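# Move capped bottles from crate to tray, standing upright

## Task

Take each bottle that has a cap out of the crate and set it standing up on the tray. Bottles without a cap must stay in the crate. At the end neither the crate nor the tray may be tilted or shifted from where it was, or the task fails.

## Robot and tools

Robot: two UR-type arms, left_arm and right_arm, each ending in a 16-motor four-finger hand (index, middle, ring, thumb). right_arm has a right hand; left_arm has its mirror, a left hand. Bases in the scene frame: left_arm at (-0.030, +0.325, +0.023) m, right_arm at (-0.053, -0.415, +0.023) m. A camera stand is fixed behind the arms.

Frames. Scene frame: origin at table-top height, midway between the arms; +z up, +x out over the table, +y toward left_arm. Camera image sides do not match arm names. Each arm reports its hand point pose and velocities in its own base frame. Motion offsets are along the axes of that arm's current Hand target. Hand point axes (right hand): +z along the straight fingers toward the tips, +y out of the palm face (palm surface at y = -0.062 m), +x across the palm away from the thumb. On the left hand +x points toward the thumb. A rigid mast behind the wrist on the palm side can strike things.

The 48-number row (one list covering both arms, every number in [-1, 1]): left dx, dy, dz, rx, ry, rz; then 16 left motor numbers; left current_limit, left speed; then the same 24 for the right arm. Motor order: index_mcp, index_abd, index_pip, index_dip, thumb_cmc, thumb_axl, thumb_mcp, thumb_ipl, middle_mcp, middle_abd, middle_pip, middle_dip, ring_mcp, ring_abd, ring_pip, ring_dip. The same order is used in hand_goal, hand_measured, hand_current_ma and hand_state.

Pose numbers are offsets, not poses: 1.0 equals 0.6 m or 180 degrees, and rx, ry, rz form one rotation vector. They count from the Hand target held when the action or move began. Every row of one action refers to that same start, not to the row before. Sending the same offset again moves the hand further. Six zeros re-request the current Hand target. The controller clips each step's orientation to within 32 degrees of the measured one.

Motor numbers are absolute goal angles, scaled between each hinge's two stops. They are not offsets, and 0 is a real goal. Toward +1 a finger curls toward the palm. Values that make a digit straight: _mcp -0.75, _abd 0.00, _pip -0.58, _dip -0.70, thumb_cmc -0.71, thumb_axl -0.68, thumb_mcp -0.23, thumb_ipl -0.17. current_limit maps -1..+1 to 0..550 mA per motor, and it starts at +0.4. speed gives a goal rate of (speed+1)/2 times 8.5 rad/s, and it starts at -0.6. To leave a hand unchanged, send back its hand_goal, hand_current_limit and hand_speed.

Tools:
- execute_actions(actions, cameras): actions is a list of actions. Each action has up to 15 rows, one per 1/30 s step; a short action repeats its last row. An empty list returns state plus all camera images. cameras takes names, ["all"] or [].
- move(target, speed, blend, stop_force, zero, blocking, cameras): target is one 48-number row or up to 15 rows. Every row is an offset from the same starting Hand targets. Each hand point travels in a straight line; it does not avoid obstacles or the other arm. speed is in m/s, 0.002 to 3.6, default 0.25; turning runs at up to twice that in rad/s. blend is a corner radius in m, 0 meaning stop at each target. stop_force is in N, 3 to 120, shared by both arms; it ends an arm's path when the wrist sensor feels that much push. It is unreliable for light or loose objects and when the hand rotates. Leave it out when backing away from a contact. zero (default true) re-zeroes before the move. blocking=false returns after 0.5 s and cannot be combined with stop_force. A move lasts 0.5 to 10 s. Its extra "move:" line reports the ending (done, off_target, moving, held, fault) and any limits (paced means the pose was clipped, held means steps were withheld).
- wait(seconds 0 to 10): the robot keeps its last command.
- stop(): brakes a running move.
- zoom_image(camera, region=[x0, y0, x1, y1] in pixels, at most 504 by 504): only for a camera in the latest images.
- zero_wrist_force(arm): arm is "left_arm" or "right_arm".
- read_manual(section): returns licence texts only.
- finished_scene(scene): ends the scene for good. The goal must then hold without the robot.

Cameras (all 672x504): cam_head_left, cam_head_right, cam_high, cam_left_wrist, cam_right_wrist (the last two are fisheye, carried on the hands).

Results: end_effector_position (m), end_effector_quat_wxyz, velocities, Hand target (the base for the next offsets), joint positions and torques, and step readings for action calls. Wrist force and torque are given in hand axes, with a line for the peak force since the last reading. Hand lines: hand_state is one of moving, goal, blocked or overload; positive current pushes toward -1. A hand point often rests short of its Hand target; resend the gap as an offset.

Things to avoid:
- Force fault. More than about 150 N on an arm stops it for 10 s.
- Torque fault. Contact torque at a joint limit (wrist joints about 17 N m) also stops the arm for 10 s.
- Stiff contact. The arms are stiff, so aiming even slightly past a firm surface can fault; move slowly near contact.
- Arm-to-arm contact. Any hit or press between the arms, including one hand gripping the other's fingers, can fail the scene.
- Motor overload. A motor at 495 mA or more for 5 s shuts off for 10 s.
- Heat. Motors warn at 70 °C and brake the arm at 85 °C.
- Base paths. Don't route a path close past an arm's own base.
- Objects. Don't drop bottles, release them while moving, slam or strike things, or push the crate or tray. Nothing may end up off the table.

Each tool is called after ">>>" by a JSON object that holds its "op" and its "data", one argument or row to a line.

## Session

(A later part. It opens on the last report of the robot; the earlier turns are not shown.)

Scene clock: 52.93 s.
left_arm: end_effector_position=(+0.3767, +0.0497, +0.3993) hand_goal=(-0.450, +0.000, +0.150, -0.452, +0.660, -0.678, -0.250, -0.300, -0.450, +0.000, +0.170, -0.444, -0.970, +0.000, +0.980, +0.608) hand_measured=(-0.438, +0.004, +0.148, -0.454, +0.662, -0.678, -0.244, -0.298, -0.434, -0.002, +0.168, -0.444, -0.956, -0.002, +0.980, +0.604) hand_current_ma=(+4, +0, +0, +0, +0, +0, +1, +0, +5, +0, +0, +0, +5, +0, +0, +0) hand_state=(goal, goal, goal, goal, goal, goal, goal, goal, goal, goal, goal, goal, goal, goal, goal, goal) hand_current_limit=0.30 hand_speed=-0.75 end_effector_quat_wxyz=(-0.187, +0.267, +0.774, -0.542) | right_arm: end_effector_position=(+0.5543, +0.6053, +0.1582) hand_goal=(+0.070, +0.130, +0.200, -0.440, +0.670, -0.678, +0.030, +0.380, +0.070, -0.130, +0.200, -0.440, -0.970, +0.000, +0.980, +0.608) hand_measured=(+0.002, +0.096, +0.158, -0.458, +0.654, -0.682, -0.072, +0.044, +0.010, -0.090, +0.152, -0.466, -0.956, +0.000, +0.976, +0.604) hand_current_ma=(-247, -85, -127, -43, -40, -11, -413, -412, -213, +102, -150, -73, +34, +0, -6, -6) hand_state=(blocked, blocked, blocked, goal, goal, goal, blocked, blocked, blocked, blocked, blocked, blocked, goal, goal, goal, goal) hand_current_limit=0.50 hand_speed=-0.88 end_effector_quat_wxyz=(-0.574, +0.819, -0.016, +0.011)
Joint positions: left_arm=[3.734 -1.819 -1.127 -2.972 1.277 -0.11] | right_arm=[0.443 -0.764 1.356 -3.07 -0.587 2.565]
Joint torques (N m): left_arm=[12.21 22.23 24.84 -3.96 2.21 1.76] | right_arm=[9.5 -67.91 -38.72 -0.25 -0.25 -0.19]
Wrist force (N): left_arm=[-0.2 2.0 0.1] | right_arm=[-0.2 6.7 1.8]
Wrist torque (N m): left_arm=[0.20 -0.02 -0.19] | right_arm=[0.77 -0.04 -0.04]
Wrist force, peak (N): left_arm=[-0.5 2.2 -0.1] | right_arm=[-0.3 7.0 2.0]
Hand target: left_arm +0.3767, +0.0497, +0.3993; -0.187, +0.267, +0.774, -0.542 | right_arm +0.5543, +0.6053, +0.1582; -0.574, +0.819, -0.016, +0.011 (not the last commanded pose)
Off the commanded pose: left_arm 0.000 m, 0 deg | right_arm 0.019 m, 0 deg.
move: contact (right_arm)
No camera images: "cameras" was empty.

>>> {"op": "move", "data": {
  "target": [0,0,0,0,0,0,-0.45,0,0.15,-0.452,0.66,-0.678,-0.25,-0.3,-0.45,0,0.17,-0.444,-0.97,0,0.98,0.608,0.3,-0.75, 0,0.0063,0.0023,0,0,0,0.07,0.13,0.2,-0.44,0.671,-0.678,0.03,0.38,0.07,-0.13,0.2,-0.44,-0.97,0,0.98,0.609,0.5,-0.88],
  "speed": 0.01,
  "cameras": ["cam_head_left"]
}}

>>> {"op": "zoom_image", "data": {
  "camera": "cam_head_left",
  "region": [260, 150, 410, 320]
}}

Scene clock: 54.10 s.
left_arm: end_effector_position=(+0.3767, +0.0497, +0.3993) hand_goal=(-0.450, +0.000, +0.150, -0.452, +0.660, -0.678, -0.250, -0.300, -0.450, +0.000, +0.170, -0.444, -0.970, +0.000, +0.980, +0.608) hand_measured=(-0.438, +0.004, +0.148, -0.454, +0.662, -0.678, -0.244, -0.298, -0.434, -0.002, +0.168, -0.444, -0.956, -0.002, +0.980, +0.604) hand_current_ma=(+4, +0, +0, +0, +0, +0, +1, +0, +5, +0, +0, +0, +5, +0, +0, +0) hand_state=(goal, goal, goal, goal, goal, goal, goal, goal, goal, goal, goal, goal, goal, goal, goal, goal) hand_current_limit=0.30 hand_speed=-0.75 end_effector_quat_wxyz=(-0.187, +0.267, +0.774, -0.542) | right_arm: end_effector_position=(+0.5543, +0.6053, +0.1542) hand_goal=(+0.070, +0.130, +0.200, -0.440, +0.670, -0.678, +0.030, +0.380, +0.070, -0.130, +0.200, -0.440, -0.970, +0.000, +0.980, +0.608) hand_measured=(+0.002, +0.096, +0.182, -0.442, +0.654, -0.682, -0.144, +0.154, +0.010, -0.090, +0.176, -0.448, -0.956, +0.000, +0.976, +0.604) hand_current_ma=(-247, -85, -44, -4, -39, -11, -413, -412, -213, +102, -65, -18, +34, +0, -6, -6) hand_state=(blocked, blocked, goal, goal, goal, goal, blocked, blocked, blocked, blocked, blocked, goal, goal, goal, goal, goal) hand_current_limit=0.50 hand_speed=-0.88 end_effector_quat_wxyz=(-0.574, +0.819, -0.016, +0.011)
Joint positions: left_arm=[3.734 -1.819 -1.127 -2.972 1.277 -0.11] | right_arm=[0.443 -0.759 1.358 -3.077 -0.587 2.565]
Joint torques (N m): left_arm=[12.31 22.23 25.55 -4.1 2.21 1.81] | right_arm=[11.48 -45.23 -6.61 -4.99 -0.45 -0.2]
Wrist force (N): left_arm=[-0.2 1.7 -0.2] | right_arm=[-0.7 -0.5 -1.4]
Wrist torque (N m): left_arm=[0.19 -0.03 -0.19] | right_arm=[0.36 -0.03 -0.03]
Wrist force, peak (N): left_arm=[-0.2 2.1 -0.2] | right_arm=[-0.2 6.8 1.9]
Hand target: left_arm +0.3767, +0.0497, +0.3993; -0.187, +0.267, +0.774, -0.542 | right_arm +0.5543, +0.6053, +0.1542; -0.574, +0.819, -0.016, +0.011
Off the commanded pose: left_arm 0.000 m, 0 deg | right_arm 0.000 m, 0 deg.
move: done
Images, in order (width x height): cam_head_left 672x504.

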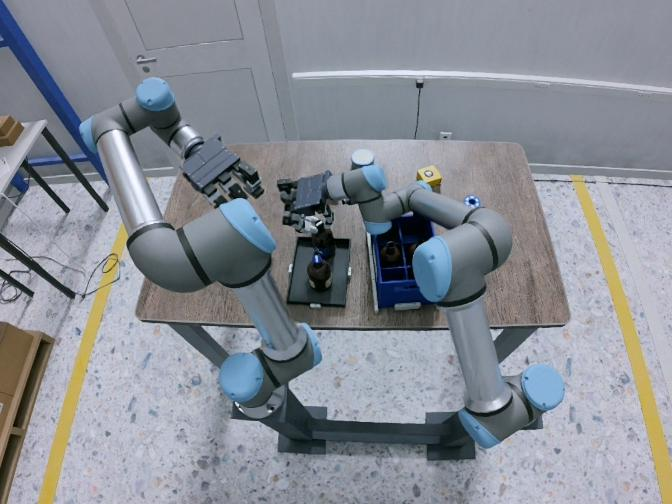

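Scaled by 2.965 from the camera's 672x504 image, which has a finer 960x720 frame.

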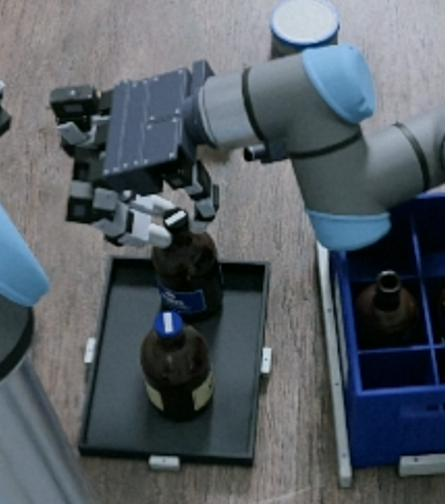

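>>> {"op": "move", "data": {
  "target": [
    [0,0,0,0,0,0,-0.45,0,0.15,-0.452,0.66,-0.678,-0.25,-0.3,-0.45,0,0.17,-0.444,-0.97,0,0.98,0.608,0.3,-0.75, 0,0,0,0,0,0,-0.01,0.10,0.18,-0.445,0.66,-0.678,-0.16,0.14,-0.005,-0.09,0.175,-0.45,-0.97,0,0.98,0.609,0.3,-0.93],
    [0,0,0,0,0,0,-0.45,0,0.15,-0.452,0.66,-0.678,-0.25,-0.3,-0.45,0,0.17,-0.444,-0.97,0,0.98,0.608,0.3,-0.75, 0,0,0,0,0,0,-0.02,0.10,0.18,-0.445,0.66,-0.678,-0.2,-0.3,-0.015,-0.09,0.175,-0.45,-0.97,0,0.98,0.609,0.3,-0.86]
  ],
  "speed": 0.02,
  "cameras": ["cam_head_left"]
}}

>>> {"op": "zoom_image", "data": {
  "camera": "cam_head_left",
  "region": [260, 150, 410, 320]
}}

Scene clock: 56.67 s.
left_arm: end_effector_position=(+0.3767, +0.0497, +0.3993) hand_goal=(-0.450, +0.000, +0.150, -0.452, +0.660, -0.678, -0.250, -0.300, -0.450, +0.000, +0.170, -0.444, -0.970, +0.000, +0.980, +0.608) hand_measured=(-0.438, +0.004, +0.148, -0.454, +0.662, -0.678, -0.244, -0.298, -0.434, -0.002, +0.168, -0.444, -0.956, -0.002, +0.980, +0.604) hand_current_ma=(+4, +0, +0, +0, +0, +0, +1, +0, +5, +0, +0, +0, +5, +0, +0, +0) hand_state=(goal, goal, goal, goal, goal, goal, goal, goal, goal, goal, goal, goal, goal, goal, goal, goal) hand_current_limit=0.30 hand_speed=-0.75 end_effector_quat_wxyz=(-0.187, +0.267, +0.774, -0.542) | right_arm: end_effector_position=(+0.5543, +0.6053, +0.1541) hand_goal=(-0.020, +0.100, +0.180, -0.446, +0.660, -0.678, -0.200, -0.300, -0.016, -0.090, +0.174, -0.450, -0.970, +0.000, +0.980, +0.608) hand_measured=(-0.014, +0.096, +0.178, -0.444, +0.656, -0.680, -0.196, -0.296, -0.010, -0.086, +0.172, -0.450, -0.956, +0.000, +0.976, +0.604) hand_current_ma=(+14, -6, -2, +4, -6, -5, +8, +7, +11, +6, -3, +0, +34, +0, -6, -6) hand_state=(goal, goal, goal, goal, goal, goal, goal, goal, goal, goal, goal, goal, goal, goal, goal, goal) hand_current_limit=0.30 hand_speed=-0.86 end_effector_quat_wxyz=(-0.574, +0.819, -0.016, +0.011)
Joint positions: left_arm=[3.734 -1.819 -1.127 -2.972 1.277 -0.11] | right_arm=[0.443 -0.759 1.358 -3.077 -0.587 2.565]
Joint torques (N m): left_arm=[13.28 21.94 25.5 -4.07 2.24 1.72] | right_arm=[10 -51.33 -9.77 -4.82 -0.34 0.74]
Wrist force (N): left_arm=[-0.2 1.9 -0.2] | right_arm=[-0.1 1.0 -0.1]
Wrist torque (N m): left_arm=[0.20 -0.02 -0.19] | right_arm=[0.43 -0.04 -0.05]
Wrist force, peak (N): left_arm=[-0.1 2.2 -0.2] | right_arm=[-1.0 -0.6 -1.7]
Hand target: left_arm +0.3767, +0.0497, +0.3993; -0.187, +0.267, +0.774, -0.542 | right_arm +0.5543, +0.6053, +0.1542; -0.574, +0.819, -0.016, +0.011
Off the commanded pose: left_arm 0.000 m, 0 deg | right_arm 0.000 m, 0 deg.
move: done
Images, in order (width x height): cam_head_left 672x504.

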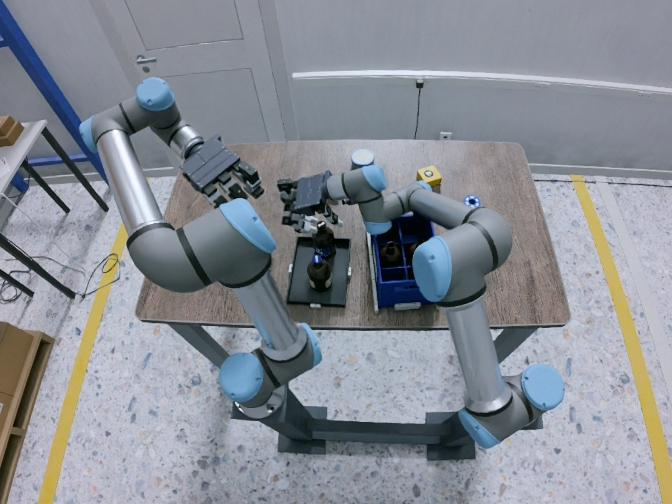

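Scaled by 2.965 from the camera's 672x504 image, which has a finer 960x720 frame.

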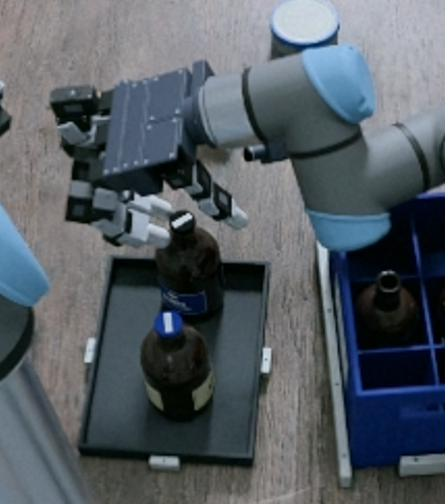

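Standing. Open fingers and lift.

>>> {"op": "move", "data": {
  "target": [
    [0,0,0,0,0,0,-0.45,0,0.15,-0.452,0.66,-0.678,-0.25,-0.3,-0.45,0,0.17,-0.444,-0.97,0,0.98,0.608,0.3,-0.75, 0,0,0,0,0,0,-0.45,0.0,0.15,-0.45,0.66,-0.678,-0.25,-0.3,-0.45,0,0.17,-0.45,-0.97,0,0.98,0.608,0.3,-0.8],
    [0,0,0,0,0,0,-0.45,0,0.15,-0.452,0.66,-0.678,-0.25,-0.3,-0.45,0,0.17,-0.444,-0.97,0,0.98,0.608,0.3,-0.75, 0,-0.235,-0.0855,0,0,0,-0.45,0,0.15,-0.45,0.66,-0.678,-0.25,-0.3,-0.45,0,0.17,-0.45,-0.97,0,0.98,0.608,0.3,-0.8]
  ],
  "speed": [0.02,0.12],
  "cameras": ["all"]
}}

>>> {"op": "zoom_image", "data": {
  "camera": "cam_head_left",
  "region": [260, 150, 460, 330]
}}

>>> {"op": "zoom_image", "data": {
  "camera": "cam_high",
  "region": [250, 140, 500, 360]
}}

Scene clock: 59.93 s.
left_arm: end_effector_position=(+0.3767, +0.0497, +0.3993) hand_goal=(-0.450, +0.000, +0.150, -0.452, +0.660, -0.678, -0.250, -0.300, -0.450, +0.000, +0.170, -0.444, -0.970, +0.000, +0.980, +0.608) hand_measured=(-0.438, +0.004, +0.148, -0.454, +0.662, -0.678, -0.244, -0.298, -0.434, -0.002, +0.168, -0.444, -0.956, -0.002, +0.980, +0.604) hand_current_ma=(+4, +0, +0, +0, +0, +0, +1, +0, +5, +0, +0, +0, +5, +0, +0, +0) hand_state=(goal, goal, goal, goal, goal, goal, goal, goal, goal, goal, goal, goal, goal, goal, goal, goal) hand_current_limit=0.30 hand_speed=-0.75 end_effector_quat_wxyz=(-0.187, +0.267, +0.774, -0.542) | right_arm: end_effector_position=(+0.5543, +0.6052, +0.3041) hand_goal=(-0.450, +0.000, +0.150, -0.450, +0.660, -0.678, -0.250, -0.300, -0.450, +0.000, +0.170, -0.450, -0.970, +0.000, +0.980, +0.608) hand_measured=(-0.434, +0.004, +0.152, -0.448, +0.656, -0.680, -0.244, -0.296, -0.436, -0.004, +0.172, -0.450, -0.956, +0.000, +0.976, +0.604) hand_current_ma=(+43, +4, +2, +4, -6, -5, +17, +7, +34, -4, +2, +0, +34, +0, -6, -6) hand_state=(goal, goal, goal, goal, goal, goal, goal, goal, goal, goal, goal, goal, goal, goal, goal, goal) hand_current_limit=0.30 hand_speed=-0.80 end_effector_quat_wxyz=(-0.574, +0.819, -0.016, +0.011)
Joint positions: left_arm=[3.734 -1.819 -1.127 -2.972 1.277 -0.11] | right_arm=[0.443 -0.919 1.221 -2.78 -0.587 2.564]
Joint torques (N m): left_arm=[12.9 22.23 24.73 -4.05 2.32 1.83] | right_arm=[1.21 -62.57 -37.39 0.16 2.91 -0.86]
Wrist force (N): left_arm=[-0.2 1.7 -0.4] | right_arm=[-0.1 0.9 0.1]
Wrist torque (N m): left_arm=[0.20 -0.04 -0.18] | right_arm=[0.35 -0.06 -0.03]
Wrist force, peak (N): left_arm=[-0.4 2.2 -0.4] | right_arm=[0.0 1.6 0.1]
Hand target: left_arm +0.3767, +0.0497, +0.3993; -0.187, +0.267, +0.774, -0.542 | right_arm +0.5543, +0.6052, +0.3042; -0.574, +0.819, -0.016, +0.011
Off the commanded pose: left_arm 0.000 m, 0 deg | right_arm 0.000 m, 0 deg.
move: done

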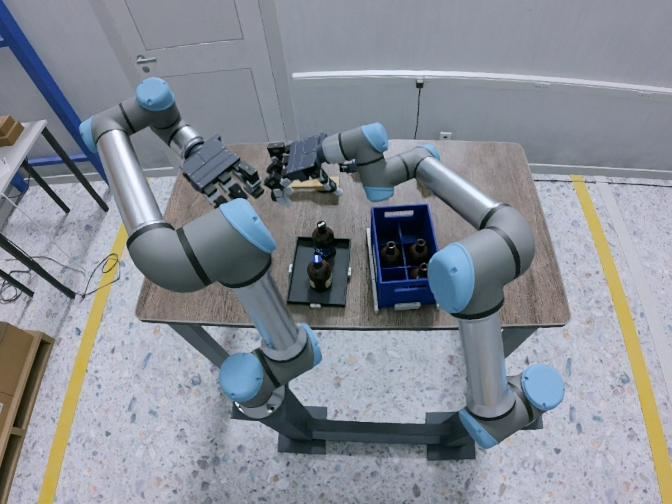

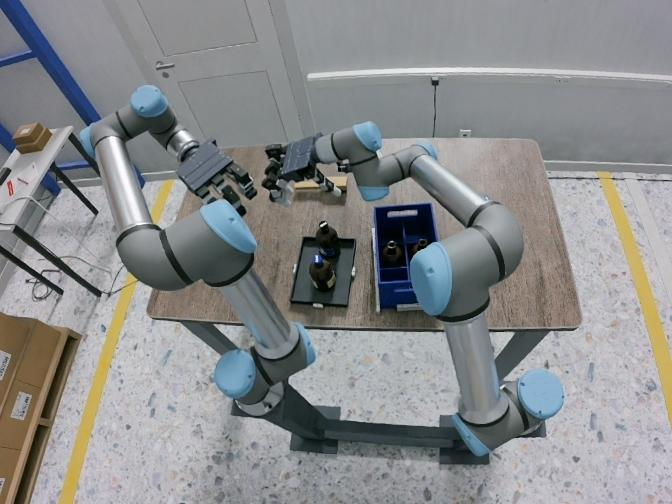

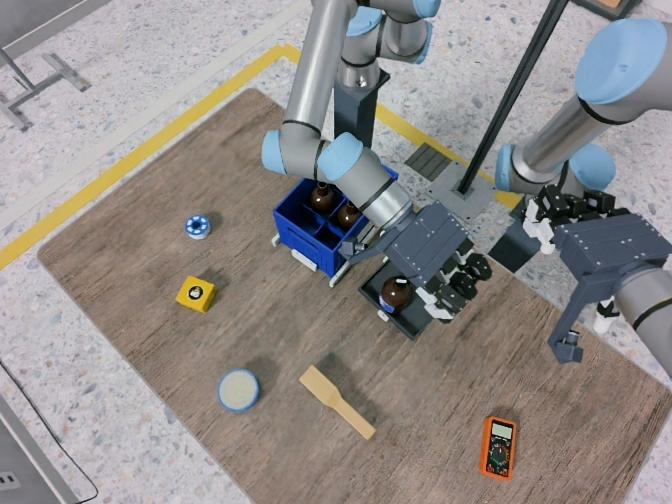

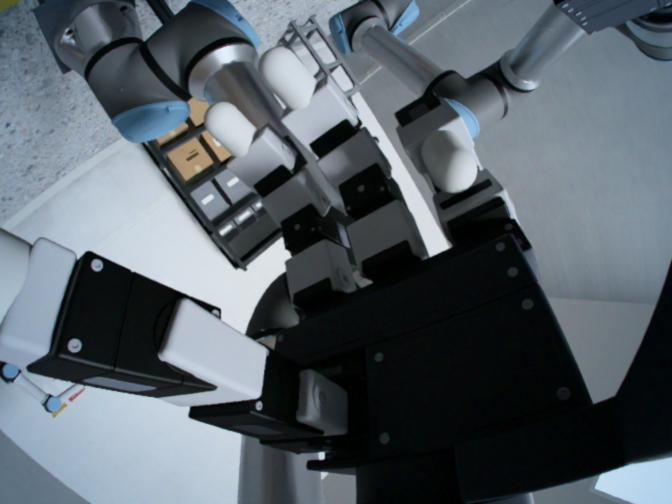

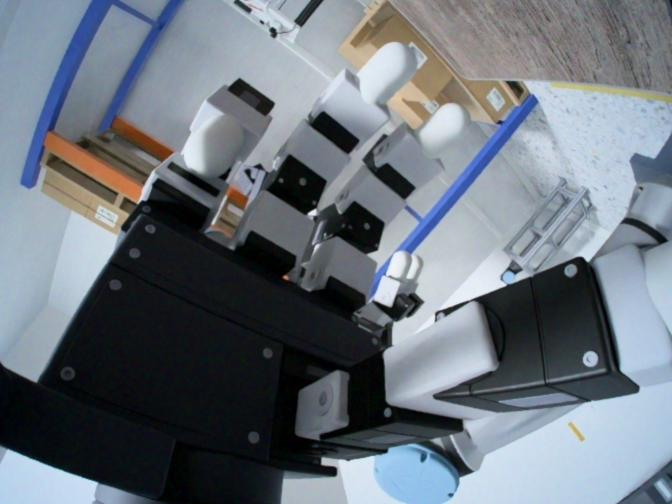

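Scaled by 2.520 from the camera's 672x504 image, which has a finer 960x720 frame.

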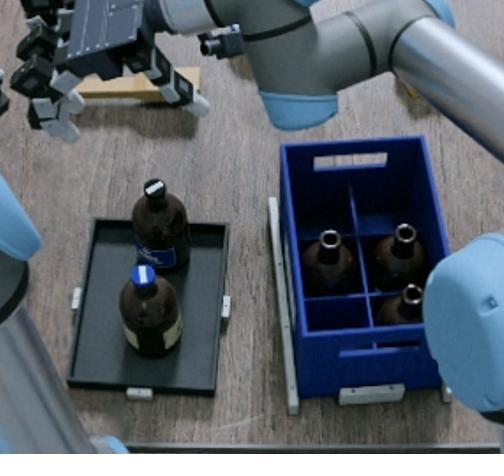

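Scaled by 2.016 from the camera's 672x504 image, which has a finer 960x720 frame.

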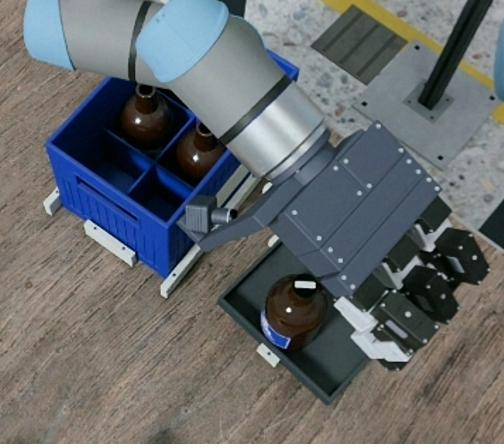

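>>> {"op": "finished_scene", "data": {
  "scene": 2
}}

The scene is finished: the task was done.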